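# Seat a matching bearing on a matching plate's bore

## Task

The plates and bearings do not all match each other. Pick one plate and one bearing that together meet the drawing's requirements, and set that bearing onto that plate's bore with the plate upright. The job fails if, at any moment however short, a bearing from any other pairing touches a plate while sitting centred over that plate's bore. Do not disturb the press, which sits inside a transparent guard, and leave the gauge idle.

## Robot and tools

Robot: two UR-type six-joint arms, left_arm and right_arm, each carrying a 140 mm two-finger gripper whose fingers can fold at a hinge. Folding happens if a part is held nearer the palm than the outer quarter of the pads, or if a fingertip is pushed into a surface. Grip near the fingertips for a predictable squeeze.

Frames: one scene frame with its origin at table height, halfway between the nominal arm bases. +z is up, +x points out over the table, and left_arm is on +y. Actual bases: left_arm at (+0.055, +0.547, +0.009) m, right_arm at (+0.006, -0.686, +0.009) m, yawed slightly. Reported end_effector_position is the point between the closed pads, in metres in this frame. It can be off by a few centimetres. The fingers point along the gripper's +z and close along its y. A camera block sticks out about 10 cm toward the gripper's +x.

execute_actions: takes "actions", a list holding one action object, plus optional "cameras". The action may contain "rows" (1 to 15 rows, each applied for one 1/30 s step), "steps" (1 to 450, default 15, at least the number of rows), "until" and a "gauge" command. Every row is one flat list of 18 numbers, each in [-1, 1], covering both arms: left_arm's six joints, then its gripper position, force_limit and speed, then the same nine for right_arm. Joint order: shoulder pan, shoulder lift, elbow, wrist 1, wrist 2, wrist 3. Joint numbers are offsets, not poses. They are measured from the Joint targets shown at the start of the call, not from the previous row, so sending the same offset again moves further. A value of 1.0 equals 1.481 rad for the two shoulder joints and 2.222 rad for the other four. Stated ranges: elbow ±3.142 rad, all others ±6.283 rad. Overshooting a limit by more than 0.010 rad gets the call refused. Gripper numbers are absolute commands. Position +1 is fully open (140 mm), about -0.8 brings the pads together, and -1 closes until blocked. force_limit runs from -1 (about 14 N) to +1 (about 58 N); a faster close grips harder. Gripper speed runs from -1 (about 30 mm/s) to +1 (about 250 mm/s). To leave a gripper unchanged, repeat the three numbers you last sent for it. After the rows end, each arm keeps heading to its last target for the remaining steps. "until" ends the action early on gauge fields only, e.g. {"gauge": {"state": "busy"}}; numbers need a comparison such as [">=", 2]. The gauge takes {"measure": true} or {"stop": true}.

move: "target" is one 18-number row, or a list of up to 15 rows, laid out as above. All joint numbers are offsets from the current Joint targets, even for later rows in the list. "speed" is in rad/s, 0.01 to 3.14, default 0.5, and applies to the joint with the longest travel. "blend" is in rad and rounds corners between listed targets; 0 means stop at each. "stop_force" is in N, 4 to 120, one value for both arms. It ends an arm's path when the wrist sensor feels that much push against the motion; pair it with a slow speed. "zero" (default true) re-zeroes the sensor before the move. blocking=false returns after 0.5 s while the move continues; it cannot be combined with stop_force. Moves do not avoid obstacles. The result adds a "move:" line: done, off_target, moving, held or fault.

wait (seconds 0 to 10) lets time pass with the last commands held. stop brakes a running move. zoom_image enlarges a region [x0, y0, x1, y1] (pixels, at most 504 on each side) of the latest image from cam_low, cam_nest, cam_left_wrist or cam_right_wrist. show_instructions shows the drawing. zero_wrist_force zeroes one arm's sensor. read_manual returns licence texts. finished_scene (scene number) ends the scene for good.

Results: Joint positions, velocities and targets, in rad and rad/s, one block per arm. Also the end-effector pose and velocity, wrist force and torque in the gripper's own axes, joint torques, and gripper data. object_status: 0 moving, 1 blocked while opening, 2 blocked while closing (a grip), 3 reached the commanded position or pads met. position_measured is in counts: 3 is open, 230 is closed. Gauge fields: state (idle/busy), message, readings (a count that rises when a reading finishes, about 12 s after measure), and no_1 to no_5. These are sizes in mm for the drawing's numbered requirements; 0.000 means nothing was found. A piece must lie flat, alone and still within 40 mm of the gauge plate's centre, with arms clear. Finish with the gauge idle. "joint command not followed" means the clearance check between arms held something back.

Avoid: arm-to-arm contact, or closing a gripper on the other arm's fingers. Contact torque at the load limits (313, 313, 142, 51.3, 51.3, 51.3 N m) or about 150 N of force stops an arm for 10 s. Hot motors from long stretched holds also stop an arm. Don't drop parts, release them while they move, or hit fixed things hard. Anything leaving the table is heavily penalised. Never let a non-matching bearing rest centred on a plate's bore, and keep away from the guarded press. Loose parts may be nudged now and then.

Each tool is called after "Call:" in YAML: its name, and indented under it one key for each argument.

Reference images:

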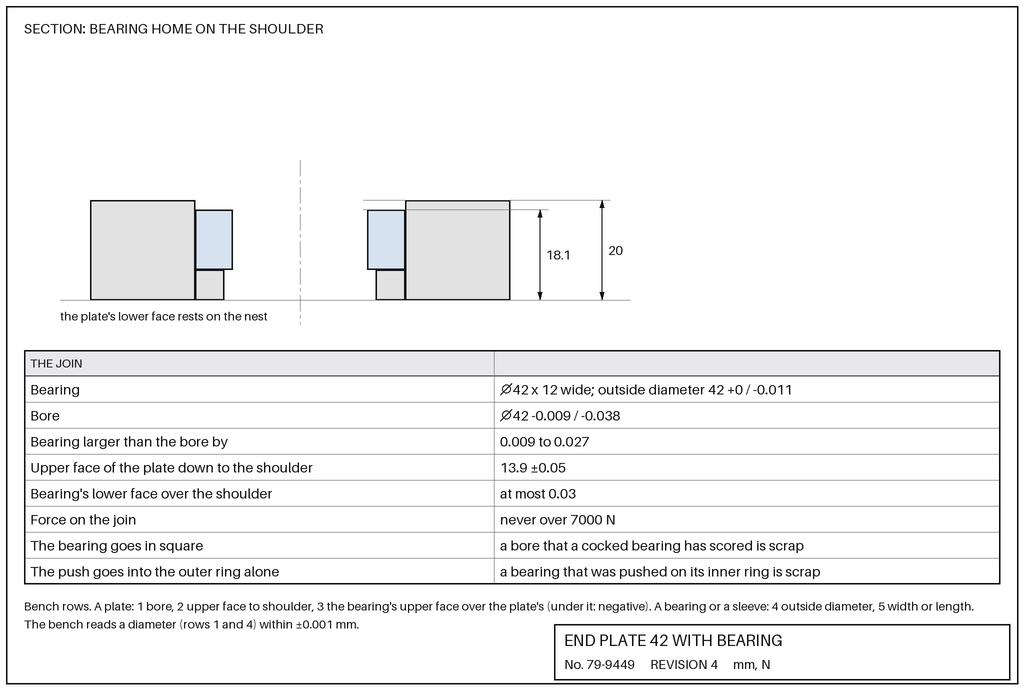

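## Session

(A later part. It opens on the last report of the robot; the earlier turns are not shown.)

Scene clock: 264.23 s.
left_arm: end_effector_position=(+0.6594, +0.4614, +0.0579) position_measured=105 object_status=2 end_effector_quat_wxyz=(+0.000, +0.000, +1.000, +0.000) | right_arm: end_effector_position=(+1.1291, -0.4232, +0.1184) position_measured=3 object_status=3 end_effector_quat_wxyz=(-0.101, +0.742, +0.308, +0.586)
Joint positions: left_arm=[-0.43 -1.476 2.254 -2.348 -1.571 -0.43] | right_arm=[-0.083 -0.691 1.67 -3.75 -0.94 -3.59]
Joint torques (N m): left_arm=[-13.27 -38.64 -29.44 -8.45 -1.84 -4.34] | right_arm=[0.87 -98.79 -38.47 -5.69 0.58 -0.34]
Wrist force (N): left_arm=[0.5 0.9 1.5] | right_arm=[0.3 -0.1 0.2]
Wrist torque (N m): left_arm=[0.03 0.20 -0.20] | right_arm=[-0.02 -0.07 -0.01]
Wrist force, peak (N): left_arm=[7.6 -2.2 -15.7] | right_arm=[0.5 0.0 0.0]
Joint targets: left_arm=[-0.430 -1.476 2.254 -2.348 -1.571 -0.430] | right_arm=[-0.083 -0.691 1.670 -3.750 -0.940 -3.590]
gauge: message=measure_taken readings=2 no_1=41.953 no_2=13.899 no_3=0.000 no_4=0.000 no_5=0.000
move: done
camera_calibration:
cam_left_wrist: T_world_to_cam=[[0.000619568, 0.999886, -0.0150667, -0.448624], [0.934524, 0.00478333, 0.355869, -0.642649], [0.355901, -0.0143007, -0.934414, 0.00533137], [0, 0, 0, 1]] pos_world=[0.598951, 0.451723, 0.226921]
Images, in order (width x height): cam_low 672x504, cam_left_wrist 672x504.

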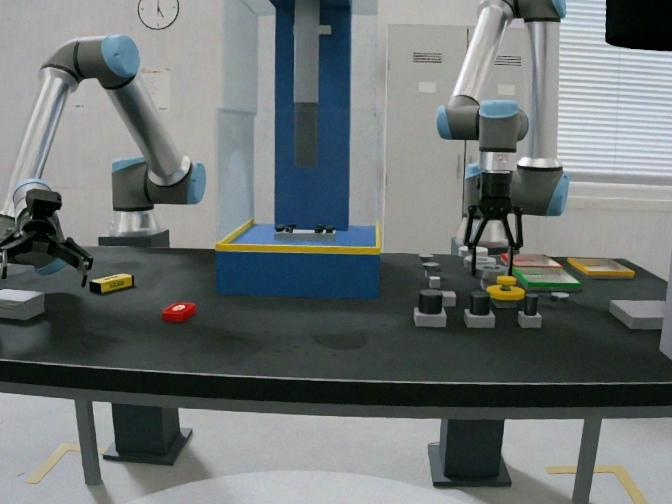

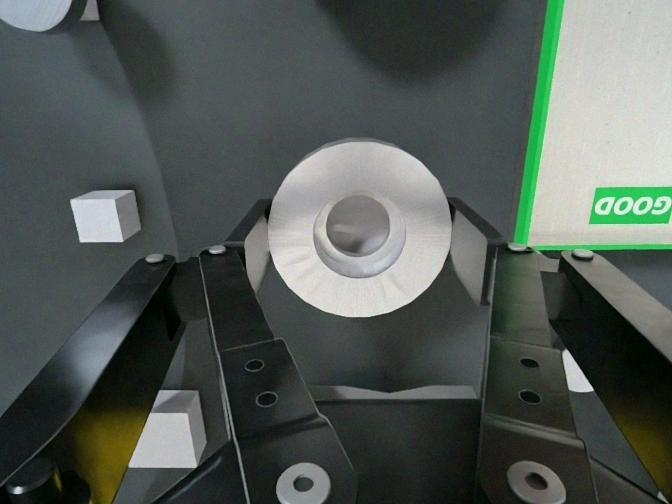

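Call:
move:
  target: [0,0.0137,0.0055,-0.0146,0,0,-1,0,-1,0,0,0,0,0,0,1,1,1]
  speed: 0.015
  stop_force: 8

Call:
execute_actions:
  actions:
    - {"rows":[[0,0,0,0,0,0,0.5,-0.3,-1,0,0,0,0,0,0,1,1,1]],"steps":45}

Call:
move:
  target:
    - [0,-0.0676,-0.0272,0.0721,0,0,0.5,-0.3,-1,0,0,0,0,0,0,1,1,1]
    - [-0.1001,-0.2915,0.0549,0.1390,0,-0.0667,0.5,-0.3,-1,0,0,0,0,0,0,1,1,1]
  speed: [0.12,0.5]
  blend: [0.02,0]
  cameras: ["cam_left_wrist"]

Call:
zoom_image:
  camera: "cam_left_wrist"
  region: [280, 100, 440, 260]

Scene clock: 294.80 s.
left_arm: end_effector_position=(+0.6589, +0.4617, +0.0487) position_measured=105 object_status=2 end_effector_quat_wxyz=(+0.000, +0.000, +1.000, +0.000) | right_arm: end_effector_position=(+1.1291, -0.4232, +0.1184) position_measured=3 object_status=3 end_effector_quat_wxyz=(-0.101, +0.742, +0.308, +0.586)
Joint positions: left_arm=[-0.43 -1.463 2.262 -2.369 -1.571 -0.43] | right_arm=[-0.083 -0.691 1.67 -3.75 -0.94 -3.59]
Joint torques (N m): left_arm=[9.31 -61.46 -36.88 -2.14 -1.09 -4.08] | right_arm=[0.92 -98.29 -39.18 -6.05 0.58 -0.24]
Wrist force (N): left_arm=[-1.3 0.3 -2.6] | right_arm=[-0.4 0.0 0.0]
Wrist torque (N m): left_arm=[0.12 0.19 -0.20] | right_arm=[-0.01 0.07 -0.01]
Wrist force, peak (N): left_arm=[9.3 4.8 -30.1] | right_arm=[0.5 -0.3 0.3]
Joint targets: left_arm=[-0.430 -1.463 2.262 -2.369 -1.571 -0.430] | right_arm=[-0.083 -0.691 1.670 -3.750 -0.940 -3.590]
gauge: message=measure_taken readings=2 no_1=41.953 no_2=13.899 no_3=0.000 no_4=0.000 no_5=0.000
move: contact (left_arm); left_arm: the wrist 1 is farthest, 0.012 rad from its target

Scene clock: 296.50 s.
left_arm: end_effector_position=(+0.6589, +0.4617, +0.0488) position_measured=66 object_status=3 end_effector_quat_wxyz=(+0.000, +0.000, +1.000, +0.000) | right_arm: end_effector_position=(+1.1291, -0.4232, +0.1184) position_measured=3 object_status=3 end_effector_quat_wxyz=(-0.101, +0.742, +0.308, +0.586)
Joint positions: left_arm=[-0.43 -1.463 2.262 -2.369 -1.571 -0.43] | right_arm=[-0.083 -0.691 1.67 -3.75 -0.94 -3.59]
Joint torques (N m): left_arm=[8.39 -63.41 -39.63 -7.33 -1.24 -4.08] | right_arm=[-0.73 -96.81 -39.47 -6.34 0.71 0.05]
Wrist force (N): left_arm=[0.5 1.0 -0.9] | right_arm=[0.3 0.1 0.3]
Wrist torque (N m): left_arm=[0.03 0.20 -0.19] | right_arm=[0.02 -0.06 -0.01]
Wrist force, peak (N): left_arm=[-0.9 0.7 -3.4] | right_arm=[0.2 0.0 0.4]
Joint targets: left_arm=[-0.430 -1.463 2.262 -2.369 -1.571 -0.430] | right_arm=[-0.083 -0.691 1.670 -3.750 -0.940 -3.590]
gauge: message=measure_taken readings=2 no_1=41.953 no_2=13.899 no_3=0.000 no_4=0.000 no_5=0.000

Scene clock: 299.03 s.
left_arm: end_effector_position=(+0.5101, +0.4580, +0.1616) position_measured=66 object_status=3 end_effector_quat_wxyz=(+0.000, +0.000, +1.000, +0.000) | right_arm: end_effector_position=(+1.1291, -0.4232, +0.1184) position_measured=3 object_status=3 end_effector_quat_wxyz=(-0.101, +0.742, +0.308, +0.586)
Joint positions: left_arm=[-0.578 -1.895 2.383 -2.06 -1.571 -0.578] | right_arm=[-0.083 -0.691 1.67 -3.75 -0.94 -3.59]
Joint torques (N m): left_arm=[-15.16 -33.29 -36.8 -2.82 -1.19 -4.44] | right_arm=[1.12 -95.48 -39.73 -6.1 0.34 -0.42]
Wrist force (N): left_arm=[0.2 0.7 -0.8] | right_arm=[-0.2 0.0 0.3]
Wrist torque (N m): left_arm=[-0.06 0.26 -0.11] | right_arm=[-0.01 0.04 -0.01]
Wrist force, peak (N): left_arm=[3.0 1.1 -1.5] | right_arm=[0.0 0.0 0.4]
Joint targets: left_arm=[-0.578 -1.895 2.384 -2.060 -1.571 -0.578] | right_arm=[-0.083 -0.691 1.670 -3.750 -0.940 -3.590]
gauge: message=measure_taken readings=2 no_1=41.953 no_2=13.899 no_3=0.000 no_4=0.000 no_5=0.000
move: done
camera_calibration:
cam_left_wrist: T_world_to_cam=[[0.000713526, 0.999879, -0.0155686, -0.443542], [0.934233, 0.00488624, 0.356631, -0.540053], [0.356664, -0.0147992, -0.934116, 0.155042], [0, 0, 0, 1]] pos_world=[0.449554, 0.448421, 0.330521]
Images, in order (width x height): cam_left_wrist 672x504.

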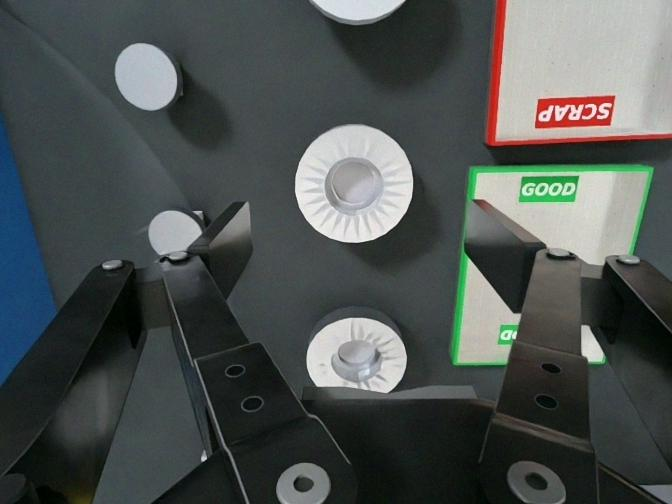

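Scaled by 3.150 from the camera's 672x504 image, which has a finer 960x720 frame.

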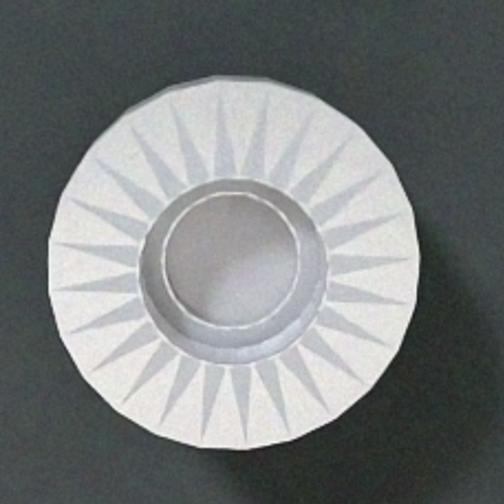

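Call:
move:
  target: [-0.0007,0.1205,0.0572,-0.1375,0,-0.0005,0.5,0,-1,0,0,0,0,0,0,1,1,1]
  speed: 0.25
  stop_force: 15

Call:
execute_actions:
  actions:
    - {"rows":[[0,0,0,0,0,0,-1,0,-1,0,0,0,0,0,0,1,1,1]],"steps":75}

Call:
move:
  target:
    - [0,-0.0824,-0.0353,0.0902,0,0,-1,0,-1,0,0,0,0,0,0,1,1,1]
    - [0.3704,0.2373,-0.2104,0.0522,0,0.2469,-1,0,-1,0,0,0,0,0,0,1,1,1]
    - [0.4059,0.3970,-0.3569,0.0923,0,0.2705,-1,0,-1,0,0,0,0,0,0,1,1,1]
  speed: [0.15,0.4,0.4]
  blend: [0.02,0.04,0]

Call:
move:
  target: [0,0.0247,0.0107,-0.0271,0,0,-1,0,-1,0,0,0,0,0,0,1,1,1]
  speed: 0.015
  stop_force: 8
  cameras: ["cam_left_wrist"]

Scene clock: 337.03 s.
left_arm: end_effector_position=(+0.5117, +0.4564, +0.0476) position_measured=66 object_status=3 end_effector_quat_wxyz=(+0.000, +0.000, +1.000, +0.000) | right_arm: end_effector_position=(+1.1291, -0.4232, +0.1184) position_measured=3 object_status=3 end_effector_quat_wxyz=(-0.101, +0.742, +0.308, +0.586)
Joint positions: left_arm=[-0.579 -1.716 2.511 -2.365 -1.571 -0.579] | right_arm=[-0.083 -0.691 1.67 -3.75 -0.94 -3.59]
Joint torques (N m): left_arm=[-15.57 -14.35 -27.88 -8.14 -1.24 -4.13] | right_arm=[-0.33 -98.23 -40.06 -6.04 0.56 -0.18]
Wrist force (N): left_arm=[-0.3 0.9 -0.8] | right_arm=[0.1 0.0 0.1]
Wrist torque (N m): left_arm=[-0.02 0.35 -0.16] | right_arm=[0.00 -0.01 -0.01]
Wrist force, peak (N): left_arm=[0.2 0.9 -2.2] | right_arm=[0.3 -0.5 -0.2]
Joint targets: left_arm=[-0.579 -1.716 2.511 -2.365 -1.571 -0.579] | right_arm=[-0.083 -0.691 1.670 -3.750 -0.940 -3.590]
gauge: message=measure_taken readings=2 no_1=41.953 no_2=13.899 no_3=0.000 no_4=0.000 no_5=0.000
move: done

Scene clock: 339.73 s.
left_arm: end_effector_position=(+0.5117, +0.4564, +0.0476) position_measured=104 object_status=2 end_effector_quat_wxyz=(+0.000, +0.000, +1.000, +0.000) | right_arm: end_effector_position=(+1.1291, -0.4232, +0.1184) position_measured=3 object_status=3 end_effector_quat_wxyz=(-0.101, +0.742, +0.308, +0.586)
Joint positions: left_arm=[-0.579 -1.716 2.511 -2.366 -1.571 -0.579] | right_arm=[-0.083 -0.691 1.67 -3.75 -0.94 -3.59]
Joint torques (N m): left_arm=[-10.35 -15.23 -30.4 -4.52 -1.38 -4.11] | right_arm=[0.52 -97.63 -41.4 -5.99 0.38 0]
Wrist force (N): left_arm=[7.8 3.4 -25.1] | right_arm=[-0.1 -0.1 0.1]
Wrist torque (N m): left_arm=[-0.14 0.39 -0.06] | right_arm=[-0.02 0.04 -0.01]
Wrist force, peak (N): left_arm=[8.0 3.3 -25.4] | right_arm=[0.4 0.0 -0.2]
Joint targets: left_arm=[-0.579 -1.716 2.511 -2.365 -1.571 -0.579] | right_arm=[-0.083 -0.691 1.670 -3.750 -0.940 -3.590]
gauge: message=measure_taken readings=2 no_1=41.953 no_2=13.899 no_3=0.000 no_4=0.000 no_5=0.000

Scene clock: 343.80 s.
left_arm: end_effector_position=(+0.9084, +0.7399, +0.0851) position_measured=104 object_status=2 end_effector_quat_wxyz=(+0.000, +0.000, +1.000, +0.000) | right_arm: end_effector_position=(+1.1291, -0.4232, +0.1184) position_measured=3 object_status=3 end_effector_quat_wxyz=(-0.101, +0.742, +0.308, +0.586)
Joint positions: left_arm=[0.022 -1.128 1.718 -2.16 -1.571 0.022] | right_arm=[-0.083 -0.691 1.67 -3.75 -0.94 -3.59]
Joint torques (N m): left_arm=[15.46 -76.25 -48.37 -3.03 -1.24 3.67] | right_arm=[-0.79 -96.81 -40.51 -6.01 0.54 -0.23]
Wrist force (N): left_arm=[0.6 0.8 3.1] | right_arm=[0.2 0.0 0.0]
Wrist torque (N m): left_arm=[-0.01 0.28 -0.24] | right_arm=[-0.01 -0.05 -0.01]
Wrist force, peak (N): left_arm=[7.5 2.9 -24.1] | right_arm=[0.4 0.3 -0.1]
Joint targets: left_arm=[0.022 -1.128 1.718 -2.160 -1.571 0.022] | right_arm=[-0.083 -0.691 1.670 -3.750 -0.940 -3.590]
gauge: message=measure_taken readings=2 no_1=41.953 no_2=13.899 no_3=0.000 no_4=0.000 no_5=0.000
move: done

Scene clock: 348.60 s.
left_arm: end_effector_position=(+0.9086, +0.7399, +0.0518) position_measured=104 object_status=2 end_effector_quat_wxyz=(+0.000, +0.000, +1.000, +0.000) | right_arm: end_effector_position=(+1.1291, -0.4232, +0.1184) position_measured=3 object_status=3 end_effector_quat_wxyz=(-0.101, +0.742, +0.308, +0.586)
Joint positions: left_arm=[0.022 -1.096 1.738 -2.213 -1.571 0.022] | right_arm=[-0.083 -0.691 1.67 -3.75 -0.94 -3.59]
Joint torques (N m): left_arm=[14.37 -98.87 -44.32 -2.95 -1.31 3.62] | right_arm=[-1.71 -96.93 -41.22 -5.84 0.46 -0.25]
Wrist force (N): left_arm=[1.5 0.1 -1.3] | right_arm=[0.1 -0.1 0.3]
Wrist torque (N m): left_arm=[-0.26 0.34 -0.31] | right_arm=[-0.01 -0.01 -0.01]
Wrist force, peak (N): left_arm=[10.1 -2.1 -21.5] | right_arm=[0.3 -0.1 0.4]
Joint targets: left_arm=[0.022 -1.096 1.738 -2.213 -1.571 0.022] | right_arm=[-0.083 -0.691 1.670 -3.750 -0.940 -3.590]
gauge: message=measure_taken readings=2 no_1=41.953 no_2=13.899 no_3=0.000 no_4=0.000 no_5=0.000
move: contact (left_arm)
camera_calibration:
cam_left_wrist: T_world_to_cam=[[0.000473496, 0.999884, -0.0152304, -0.727177], [0.934378, 0.00498395, 0.356249, -0.874766], [0.356283, -0.0143996, -0.934267, -0.0854552], [0, 0, 0, 1]] pos_world=[0.848152, 0.730222, 0.220721]
Images, in order (width x height): cam_left_wrist 672x504.

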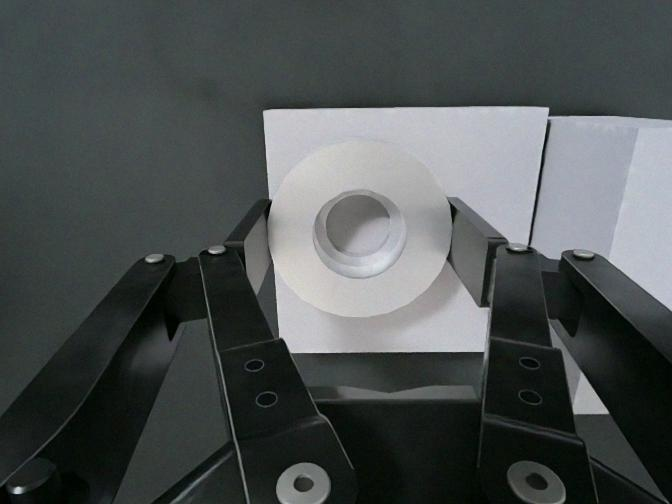

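Call:
execute_actions:
  actions:
    - {"rows":[[0,0,0,0,0,0,0.34,-0.3,-1,0,0,0,0,0,0,1,1,1]],"steps":35}

Call:
move:
  target:
    - [0,-0.0221,-0.0090,0.0236,0,0,0.34,-0.3,-1,0,0,0,0,0,0,1,1,1]
    - [-0.1229,-0.208,0.1296,0.009,0,-0.0815,0.34,-0.3,-1,0,0,0,0,0,0,1,1,1]
  speed: [0.06,0.5]
  blend: [0.005,0]

Call:
execute_actions:
  actions:
    - {"gauge":{"measure":true},"steps":450,"until":{"gauge":{"readings":[">",2]}}}
  cameras: ["cam_left_wrist"]

Scene clock: 362.83 s.
left_arm: end_effector_position=(+0.9086, +0.7399, +0.0518) position_measured=86 object_status=3 end_effector_quat_wxyz=(+0.000, +0.000, +1.000, +0.000) | right_arm: end_effector_position=(+1.1291, -0.4232, +0.1184) position_measured=3 object_status=3 end_effector_quat_wxyz=(-0.101, +0.742, +0.308, +0.586)
Joint positions: left_arm=[0.022 -1.096 1.738 -2.213 -1.571 0.022] | right_arm=[-0.083 -0.691 1.67 -3.75 -0.94 -3.59]
Joint torques (N m): left_arm=[-5.52 -100.17 -44.5 -6.28 -0.94 3.55] | right_arm=[-0.42 -96.93 -41.24 -6.06 0.49 -0.1]
Wrist force (N): left_arm=[0.1 0.6 0.7] | right_arm=[0.1 0.0 0.1]
Wrist torque (N m): left_arm=[-0.07 0.40 -0.26] | right_arm=[0.00 -0.01 -0.01]
Wrist force, peak (N): left_arm=[0.5 0.4 2.7] | right_arm=[0.4 0.1 0.5]
Joint targets: left_arm=[0.022 -1.096 1.738 -2.213 -1.571 0.022] | right_arm=[-0.083 -0.691 1.670 -3.750 -0.940 -3.590]
gauge: message=measure_taken readings=2 no_1=41.953 no_2=13.899 no_3=0.000 no_4=0.000 no_5=0.000

Scene clock: 364.90 s.
left_arm: end_effector_position=(+0.7601, +0.6096, +0.1204) position_measured=86 object_status=3 end_effector_quat_wxyz=(+0.000, +0.001, +1.000, +0.000) | right_arm: end_effector_position=(+1.1291, -0.4232, +0.1184) position_measured=3 object_status=3 end_effector_quat_wxyz=(-0.101, +0.742, +0.308, +0.586)
Joint positions: left_arm=[-0.16 -1.404 2.026 -2.193 -1.571 -0.159] | right_arm=[-0.083 -0.691 1.67 -3.75 -0.94 -3.59]
Joint torques (N m): left_arm=[-14.88 -75.53 -33.3 -8.02 -0.82 -4.21] | right_arm=[-0.13 -95.04 -41.08 -6.01 0.74 -0.32]
Wrist force (N): left_arm=[1.0 0.0 -0.3] | right_arm=[0.0 0.0 0.3]
Wrist torque (N m): left_arm=[-0.22 0.14 -0.07] | right_arm=[0.00 0.02 -0.01]
Wrist force, peak (N): left_arm=[4.0 -1.8 -0.5] | right_arm=[0.5 0.0 0.3]
Joint targets: left_arm=[-0.160 -1.404 2.026 -2.193 -1.571 -0.159] | right_arm=[-0.083 -0.691 1.670 -3.750 -0.940 -3.590]
gauge: message=measure_taken readings=2 no_1=41.953 no_2=13.899 no_3=0.000 no_4=0.000 no_5=0.000
move: done

Scene clock: 377.10 s.
left_arm: end_effector_position=(+0.7600, +0.6095, +0.1204) position_measured=86 object_status=3 end_effector_quat_wxyz=(+0.000, +0.001, +1.000, +0.000) | right_arm: end_effector_position=(+1.1291, -0.4232, +0.1184) position_measured=3 object_status=3 end_effector_quat_wxyz=(-0.101, +0.742, +0.308, +0.586)
Joint positions: left_arm=[-0.16 -1.404 2.026 -2.193 -1.571 -0.159] | right_arm=[-0.083 -0.691 1.67 -3.75 -0.94 -3.59]
Joint torques (N m): left_arm=[-14.14 -73.96 -33.3 -7.96 -0.74 -4.2] | right_arm=[-0.75 -96.59 -41.49 -6.16 0.39 0.11]
Wrist force (N): left_arm=[1.3 0.1 -0.1] | right_arm=[0.0 0.1 0.3]
Wrist torque (N m): left_arm=[-0.20 0.07 -0.06] | right_arm=[0.03 -0.01 -0.01]
Wrist force, peak (N): left_arm=[1.5 0.2 0.0] | right_arm=[0.6 0.0 -0.1]
Joint targets: left_arm=[-0.160 -1.404 2.026 -2.193 -1.571 -0.159] | right_arm=[-0.083 -0.691 1.670 -3.750 -0.940 -3.590]
Tool commands: left_gripper/position=+0.34 left_gripper/force_limit=-0.3 left_gripper/speed=-1.0 right_gripper/position=+1.0 right_gripper/force_limit=+1.0 right_gripper/speed=+1.0
gauge: message=measure_taken readings=3 no_1=41.984 no_2=13.900 no_3=0.000 no_4=0.000 no_5=0.000
camera_calibration:
cam_left_wrist: T_world_to_cam=[[0.00136609, 0.999882, -0.0153215, -0.596374], [0.934299, 0.00418575, 0.356466, -0.759142], [0.356488, -0.0148018, -0.934183, 0.0298128], [0, 0, 0, 1]] pos_world=[0.699452, 0.599923, 0.289321]
Images, in order (width x height): cam_left_wrist 672x504.

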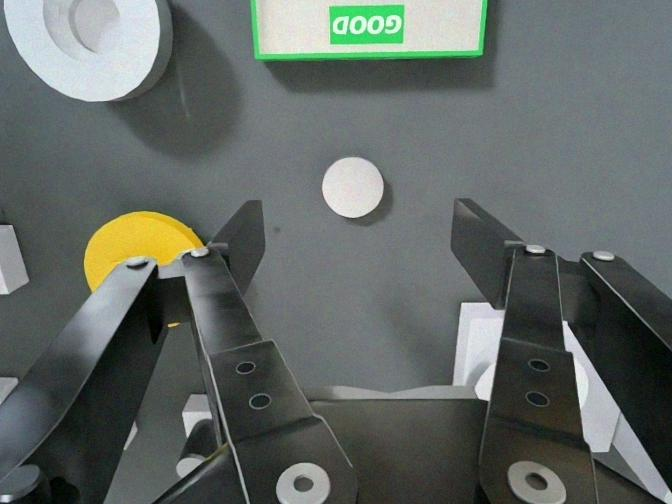

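Call:
move:
  target: [0,0.0708,0.0283,-0.0755,0,0,0.04,-0.3,-1,0,0,0,0,0,0,1,1,1]
  speed: 0.15

Call:
execute_actions:
  actions:
    - {"rows":[[0,0,0,0,0,0,-1,-0.3,-1,0,0,0,0,0,0,1,1,1]],"steps":80}

Call:
move:
  target:
    - [0,-0.0708,-0.0283,0.0755,0,0,-1,-0.3,-1,0,0,0,0,0,0,1,1,1]
    - [0.1228,0.1109,-0.1690,0.0952,0,0.0814,-1,-0.3,-1,0,0,0,0,0,0,1,1,1]
  speed: [0.15,0.3]
  blend: [0.02,0]
  cameras: ["cam_left_wrist"]

Call:
zoom_image:
  camera: "cam_left_wrist"
  region: [230, 100, 490, 400]

Scene clock: 399.70 s.
left_arm: end_effector_position=(+0.7606, +0.6095, +0.0336) position_measured=124 object_status=3 end_effector_quat_wxyz=(+0.000, +0.001, +1.000, +0.000) | right_arm: end_effector_position=(+1.1291, -0.4232, +0.1184) position_measured=3 object_status=3 end_effector_quat_wxyz=(-0.101, +0.742, +0.308, +0.586)
Joint positions: left_arm=[-0.16 -1.3 2.089 -2.361 -1.571 -0.159] | right_arm=[-0.083 -0.691 1.67 -3.75 -0.94 -3.59]
Joint torques (N m): left_arm=[-14 -53.72 -28.11 -8.21 -0.08 -4] | right_arm=[0.17 -99.78 -41.01 -6 0.77 -0.35]
Wrist force (N): left_arm=[0.7 0.5 -0.5] | right_arm=[0.0 -0.3 0.1]
Wrist torque (N m): left_arm=[-0.10 0.17 -0.01] | right_arm=[-0.07 -0.02 -0.01]
Wrist force, peak (N): left_arm=[1.2 0.1 -1.4] | right_arm=[0.4 -0.2 0.3]
Joint targets: left_arm=[-0.160 -1.300 2.089 -2.361 -1.571 -0.159] | right_arm=[-0.083 -0.691 1.670 -3.750 -0.940 -3.590]
gauge: message=measure_taken readings=3 no_1=41.984 no_2=13.900 no_3=0.000 no_4=0.000 no_5=0.000
move: done

Scene clock: 402.57 s.
left_arm: end_effector_position=(+0.7606, +0.6095, +0.0335) position_measured=168 object_status=2 end_effector_quat_wxyz=(+0.000, +0.001, +1.000, +0.000) | right_arm: end_effector_position=(+1.1291, -0.4232, +0.1184) position_measured=3 object_status=3 end_effector_quat_wxyz=(-0.101, +0.742, +0.308, +0.586)
Joint positions: left_arm=[-0.16 -1.3 2.089 -2.361 -1.571 -0.159] | right_arm=[-0.083 -0.691 1.67 -3.75 -0.94 -3.59]
Joint torques (N m): left_arm=[-12.7 -52.94 -28.66 -4.24 -0.09 -4.01] | right_arm=[-1.45 -97.24 -42.84 -6.42 0.75 -0.18]
Wrist force (N): left_arm=[4.3 0.3 -13.1] | right_arm=[0.3 0.1 0.0]
Wrist torque (N m): left_arm=[-0.08 0.28 -0.01] | right_arm=[0.03 -0.06 -0.01]
Wrist force, peak (N): left_arm=[4.5 0.2 -13.1] | right_arm=[0.5 0.1 0.4]
Joint targets: left_arm=[-0.160 -1.300 2.089 -2.361 -1.571 -0.159] | right_arm=[-0.083 -0.691 1.670 -3.750 -0.940 -3.590]
gauge: message=measure_taken readings=3 no_1=41.984 no_2=13.900 no_3=0.000 no_4=0.000 no_5=0.000

Scene clock: 405.27 s.
left_arm: end_effector_position=(+0.9079, +0.7397, +0.0921) position_measured=168 object_status=2 end_effector_quat_wxyz=(+0.000, +0.000, +1.000, +0.000) | right_arm: end_effector_position=(+1.1291, -0.4232, +0.1184) position_measured=3 object_status=3 end_effector_quat_wxyz=(-0.101, +0.742, +0.308, +0.586)
Joint positions: left_arm=[0.022 -1.135 1.714 -2.149 -1.571 0.022] | right_arm=[-0.083 -0.691 1.67 -3.75 -0.94 -3.59]
Joint torques (N m): left_arm=[16.85 -72.59 -47.75 -3 -0.26 3.77] | right_arm=[0.27 -97.67 -41.98 -6.06 0.55 -0.41]
Wrist force (N): left_arm=[0.6 0.7 1.3] | right_arm=[0.2 -0.3 0.2]
Wrist torque (N m): left_arm=[-0.06 0.27 -0.24] | right_arm=[-0.06 -0.05 -0.02]
Wrist force, peak (N): left_arm=[3.8 0.0 -12.0] | right_arm=[-0.1 -0.2 0.4]
Joint targets: left_arm=[0.022 -1.135 1.714 -2.149 -1.571 0.022] | right_arm=[-0.083 -0.691 1.670 -3.750 -0.940 -3.590]
gauge: message=measure_taken readings=3 no_1=41.984 no_2=13.900 no_3=0.000 no_4=0.000 no_5=0.000
move: done
camera_calibration:
cam_left_wrist: T_world_to_cam=[[0.000378992, 0.999883, -0.0152661, -0.726272], [0.934411, 0.00508362, 0.35616, -0.888581], [0.356196, -0.0143998, -0.9343, -0.0473814], [0, 0, 0, 1]] pos_world=[0.847452, 0.730022, 0.261121]
Images, in order (width x height): cam_left_wrist 672x504.

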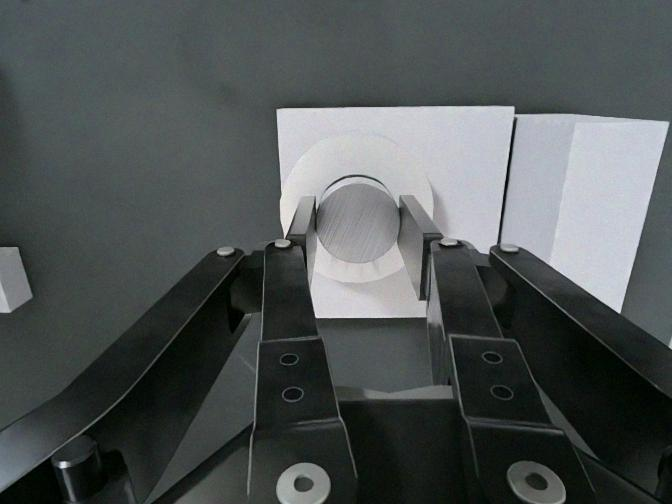

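Scaled by 1.680 from the camera's 672x504 image, which has a finer 960x720 frame.

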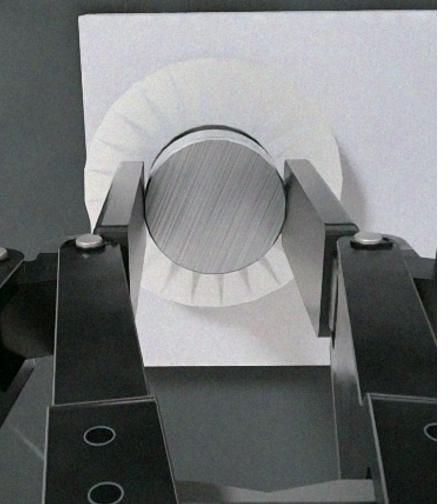

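Call:
move:
  target: [0,0.00135,-0.00135,0.00045,0,0,-1,-0.3,-1,0,0,0,0,0,0,1,1,1]
  speed: 0.05

Call:
move:
  target: [0,0.0111,0.0054,-0.0129,0,0,-1,-0.3,-1,0,0,0,0,0,0,1,1,1]
  speed: 0.01
  stop_force: 5
  cameras: ["cam_left_wrist"]

Call:
zoom_image:
  camera: "cam_left_wrist"
  region: [230, 100, 490, 400]

Scene clock: 429.00 s.
left_arm: end_effector_position=(+0.9094, +0.7398, +0.0921) position_measured=168 object_status=2 end_effector_quat_wxyz=(+0.000, +0.000, +1.000, +0.000) | right_arm: end_effector_position=(+1.1291, -0.4232, +0.1184) position_measured=3 object_status=3 end_effector_quat_wxyz=(-0.101, +0.742, +0.308, +0.586)
Joint positions: left_arm=[0.022 -1.133 1.711 -2.148 -1.571 0.022] | right_arm=[-0.083 -0.691 1.67 -3.75 -0.94 -3.59]
Joint torques (N m): left_arm=[15.18 -74.19 -46.86 -2.85 -0.01 3.59] | right_arm=[-0.13 -96.8 -43.33 -5.99 0.69 0.14]
Wrist force (N): left_arm=[0.2 0.7 1.4] | right_arm=[0.2 0.0 0.2]
Wrist torque (N m): left_arm=[-0.05 0.37 -0.24] | right_arm=[0.00 -0.04 -0.01]
Wrist force, peak (N): left_arm=[0.7 1.1 1.5] | right_arm=[0.2 -0.4 0.4]
Joint targets: left_arm=[0.022 -1.133 1.711 -2.148 -1.571 0.022] | right_arm=[-0.083 -0.691 1.670 -3.750 -0.940 -3.590]
gauge: message=measure_taken readings=3 no_1=41.984 no_2=13.900 no_3=0.000 no_4=0.000 no_5=0.000
move: done

Scene clock: 432.63 s.
left_arm: end_effector_position=(+0.9095, +0.7398, +0.0774) position_measured=168 object_status=2 end_effector_quat_wxyz=(+0.000, +0.000, +1.000, +0.000) | right_arm: end_effector_position=(+1.1291, -0.4232, +0.1184) position_measured=3 object_status=3 end_effector_quat_wxyz=(-0.101, +0.742, +0.308, +0.586)
Joint positions: left_arm=[0.022 -1.12 1.721 -2.172 -1.571 0.022] | right_arm=[-0.083 -0.691 1.67 -3.75 -0.94 -3.59]
Joint torques (N m): left_arm=[12.4 -95.01 -46.17 -4.49 0.18 3.45] | right_arm=[-0.82 -97.93 -44.1 -6.13 0.65 0.12]
Wrist force (N): left_arm=[7.0 0.7 -6.3] | right_arm=[0.4 0.0 0.1]
Wrist torque (N m): left_arm=[-0.14 0.40 -0.22] | right_arm=[0.00 -0.10 -0.01]
Wrist force, peak (N): left_arm=[12.8 0.2 -18.8] | right_arm=[0.5 0.1 0.0]
Joint targets: left_arm=[0.022 -1.120 1.721 -2.172 -1.571 0.022] | right_arm=[-0.083 -0.691 1.670 -3.750 -0.940 -3.590]
gauge: message=measure_taken readings=3 no_1=41.984 no_2=13.900 no_3=0.000 no_4=0.000 no_5=0.000
move: contact (left_arm)
camera_calibration:
cam_left_wrist: T_world_to_cam=[[0.000379981, 0.999883, -0.0152657, -0.726599], [0.934378, 0.00508393, 0.356248, -0.884799], [0.356284, -0.0143993, -0.934267, -0.0618604], [0, 0, 0, 1]] pos_world=[0.849053, 0.730122, 0.246321]
Images, in order (width x height): cam_left_wrist 672x504.

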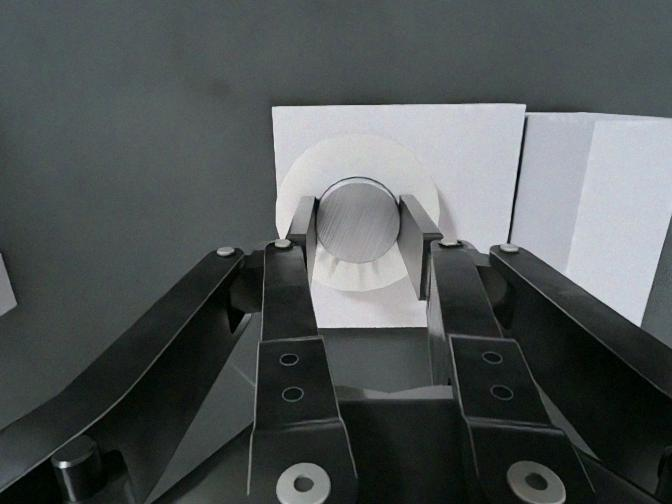

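Scaled by 1.680 from the camera's 672x504 image, which has a finer 960x720 frame.

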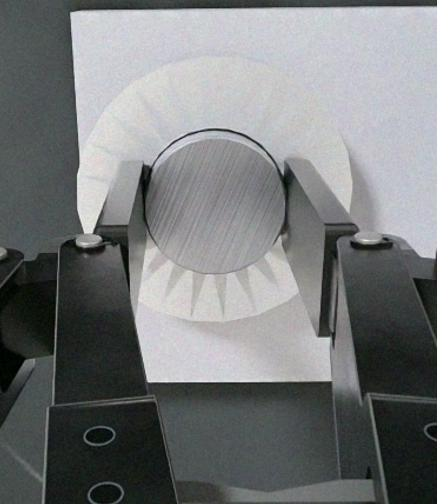

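Call:
execute_actions:
  actions:
    - {"rows":[[0,0,0,0,0,0,0.15,-0.3,-1,0,0,0,0,0,0,1,1,1]],"steps":50}

Call:
move:
  target:
    - [0,-0.0088,-0.0048,0.0108,0,0,0.15,-0.3,-1,0,0,0,0,0,0,1,1,1]
    - [-0.1229,-0.1918,0.1373,-0.0095,0,-0.0815,0.15,-0.3,-1,0,0,0,0,0,0,1,1,1]
  speed: [0.03,0.4]
  blend: [0.003,0]
  cameras: ["cam_low"]

Call:
zoom_image:
  camera: "cam_low"
  region: [590, 250, 672, 350]

Scene clock: 452.50 s.
left_arm: end_effector_position=(+0.9095, +0.7398, +0.0775) position_measured=110 object_status=3 end_effector_quat_wxyz=(+0.000, +0.000, +1.000, +0.000) | right_arm: end_effector_position=(+1.1291, -0.4232, +0.1184) position_measured=3 object_status=3 end_effector_quat_wxyz=(-0.101, +0.742, +0.308, +0.586)
Joint positions: left_arm=[0.022 -1.12 1.721 -2.172 -1.571 0.022] | right_arm=[-0.083 -0.691 1.67 -3.75 -0.94 -3.59]
Joint torques (N m): left_arm=[-9.12 -96.56 -44.67 -7.54 0.06 3.54] | right_arm=[-0.53 -98.88 -43.35 -6.14 0.68 -0.12]
Wrist force (N): left_arm=[0.2 0.8 0.6] | right_arm=[0.1 -0.2 0.1]
Wrist torque (N m): left_arm=[-0.01 0.38 -0.25] | right_arm=[-0.04 -0.01 -0.01]
Wrist force, peak (N): left_arm=[7.5 1.3 -7.4] | right_arm=[0.4 -0.1 0.4]
Joint targets: left_arm=[0.022 -1.120 1.721 -2.172 -1.571 0.022] | right_arm=[-0.083 -0.691 1.670 -3.750 -0.940 -3.590]
gauge: message=measure_taken readings=3 no_1=41.984 no_2=13.900 no_3=0.000 no_4=0.000 no_5=0.000

Scene clock: 454.63 s.
left_arm: end_effector_position=(+0.7605, +0.6095, +0.1204) position_measured=110 object_status=3 end_effector_quat_wxyz=(+0.000, +0.000, +1.000, +0.000) | right_arm: end_effector_position=(+1.1291, -0.4232, +0.1184) position_measured=3 object_status=3 end_effector_quat_wxyz=(-0.101, +0.742, +0.308, +0.586)
Joint positions: left_arm=[-0.16 -1.404 2.025 -2.193 -1.571 -0.159] | right_arm=[-0.083 -0.691 1.67 -3.75 -0.94 -3.59]
Joint torques (N m): left_arm=[-14.41 -73.61 -33.62 -8.19 0.22 -4.27] | right_arm=[0.19 -98.46 -43.42 -6.33 0.7 0.04]
Wrist force (N): left_arm=[0.9 0.1 -0.2] | right_arm=[0.2 0.0 0.1]
Wrist torque (N m): left_arm=[-0.18 0.16 -0.06] | right_arm=[0.00 -0.04 -0.01]
Wrist force, peak (N): left_arm=[3.6 -1.3 -0.5] | right_arm=[0.2 0.2 0.4]
Joint targets: left_arm=[-0.160 -1.404 2.026 -2.193 -1.571 -0.159] | right_arm=[-0.083 -0.691 1.670 -3.750 -0.940 -3.590]
gauge: message=measure_taken readings=3 no_1=41.984 no_2=13.900 no_3=0.000 no_4=0.000 no_5=0.000
move: done
Images, in order (width x height): cam_low 672x504.

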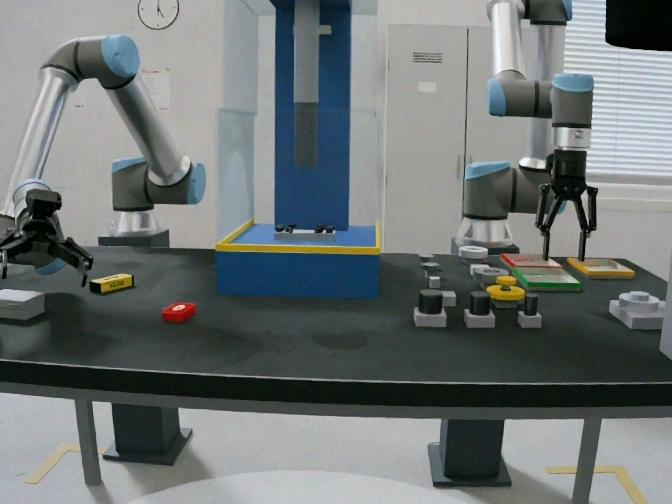

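Scaled by 5.040 from the camera's 672x504 image, which has a finer 960x720 frame.

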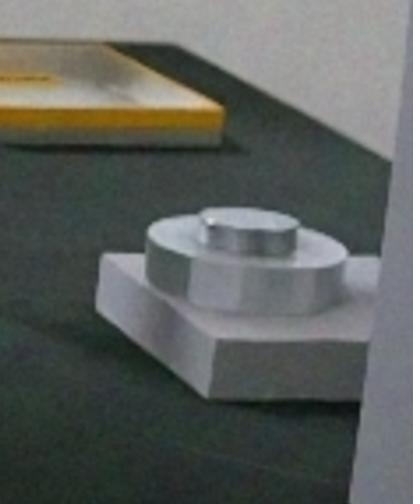

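Call:
finished_scene:
  scene: 2

The scene is finished: the task was done.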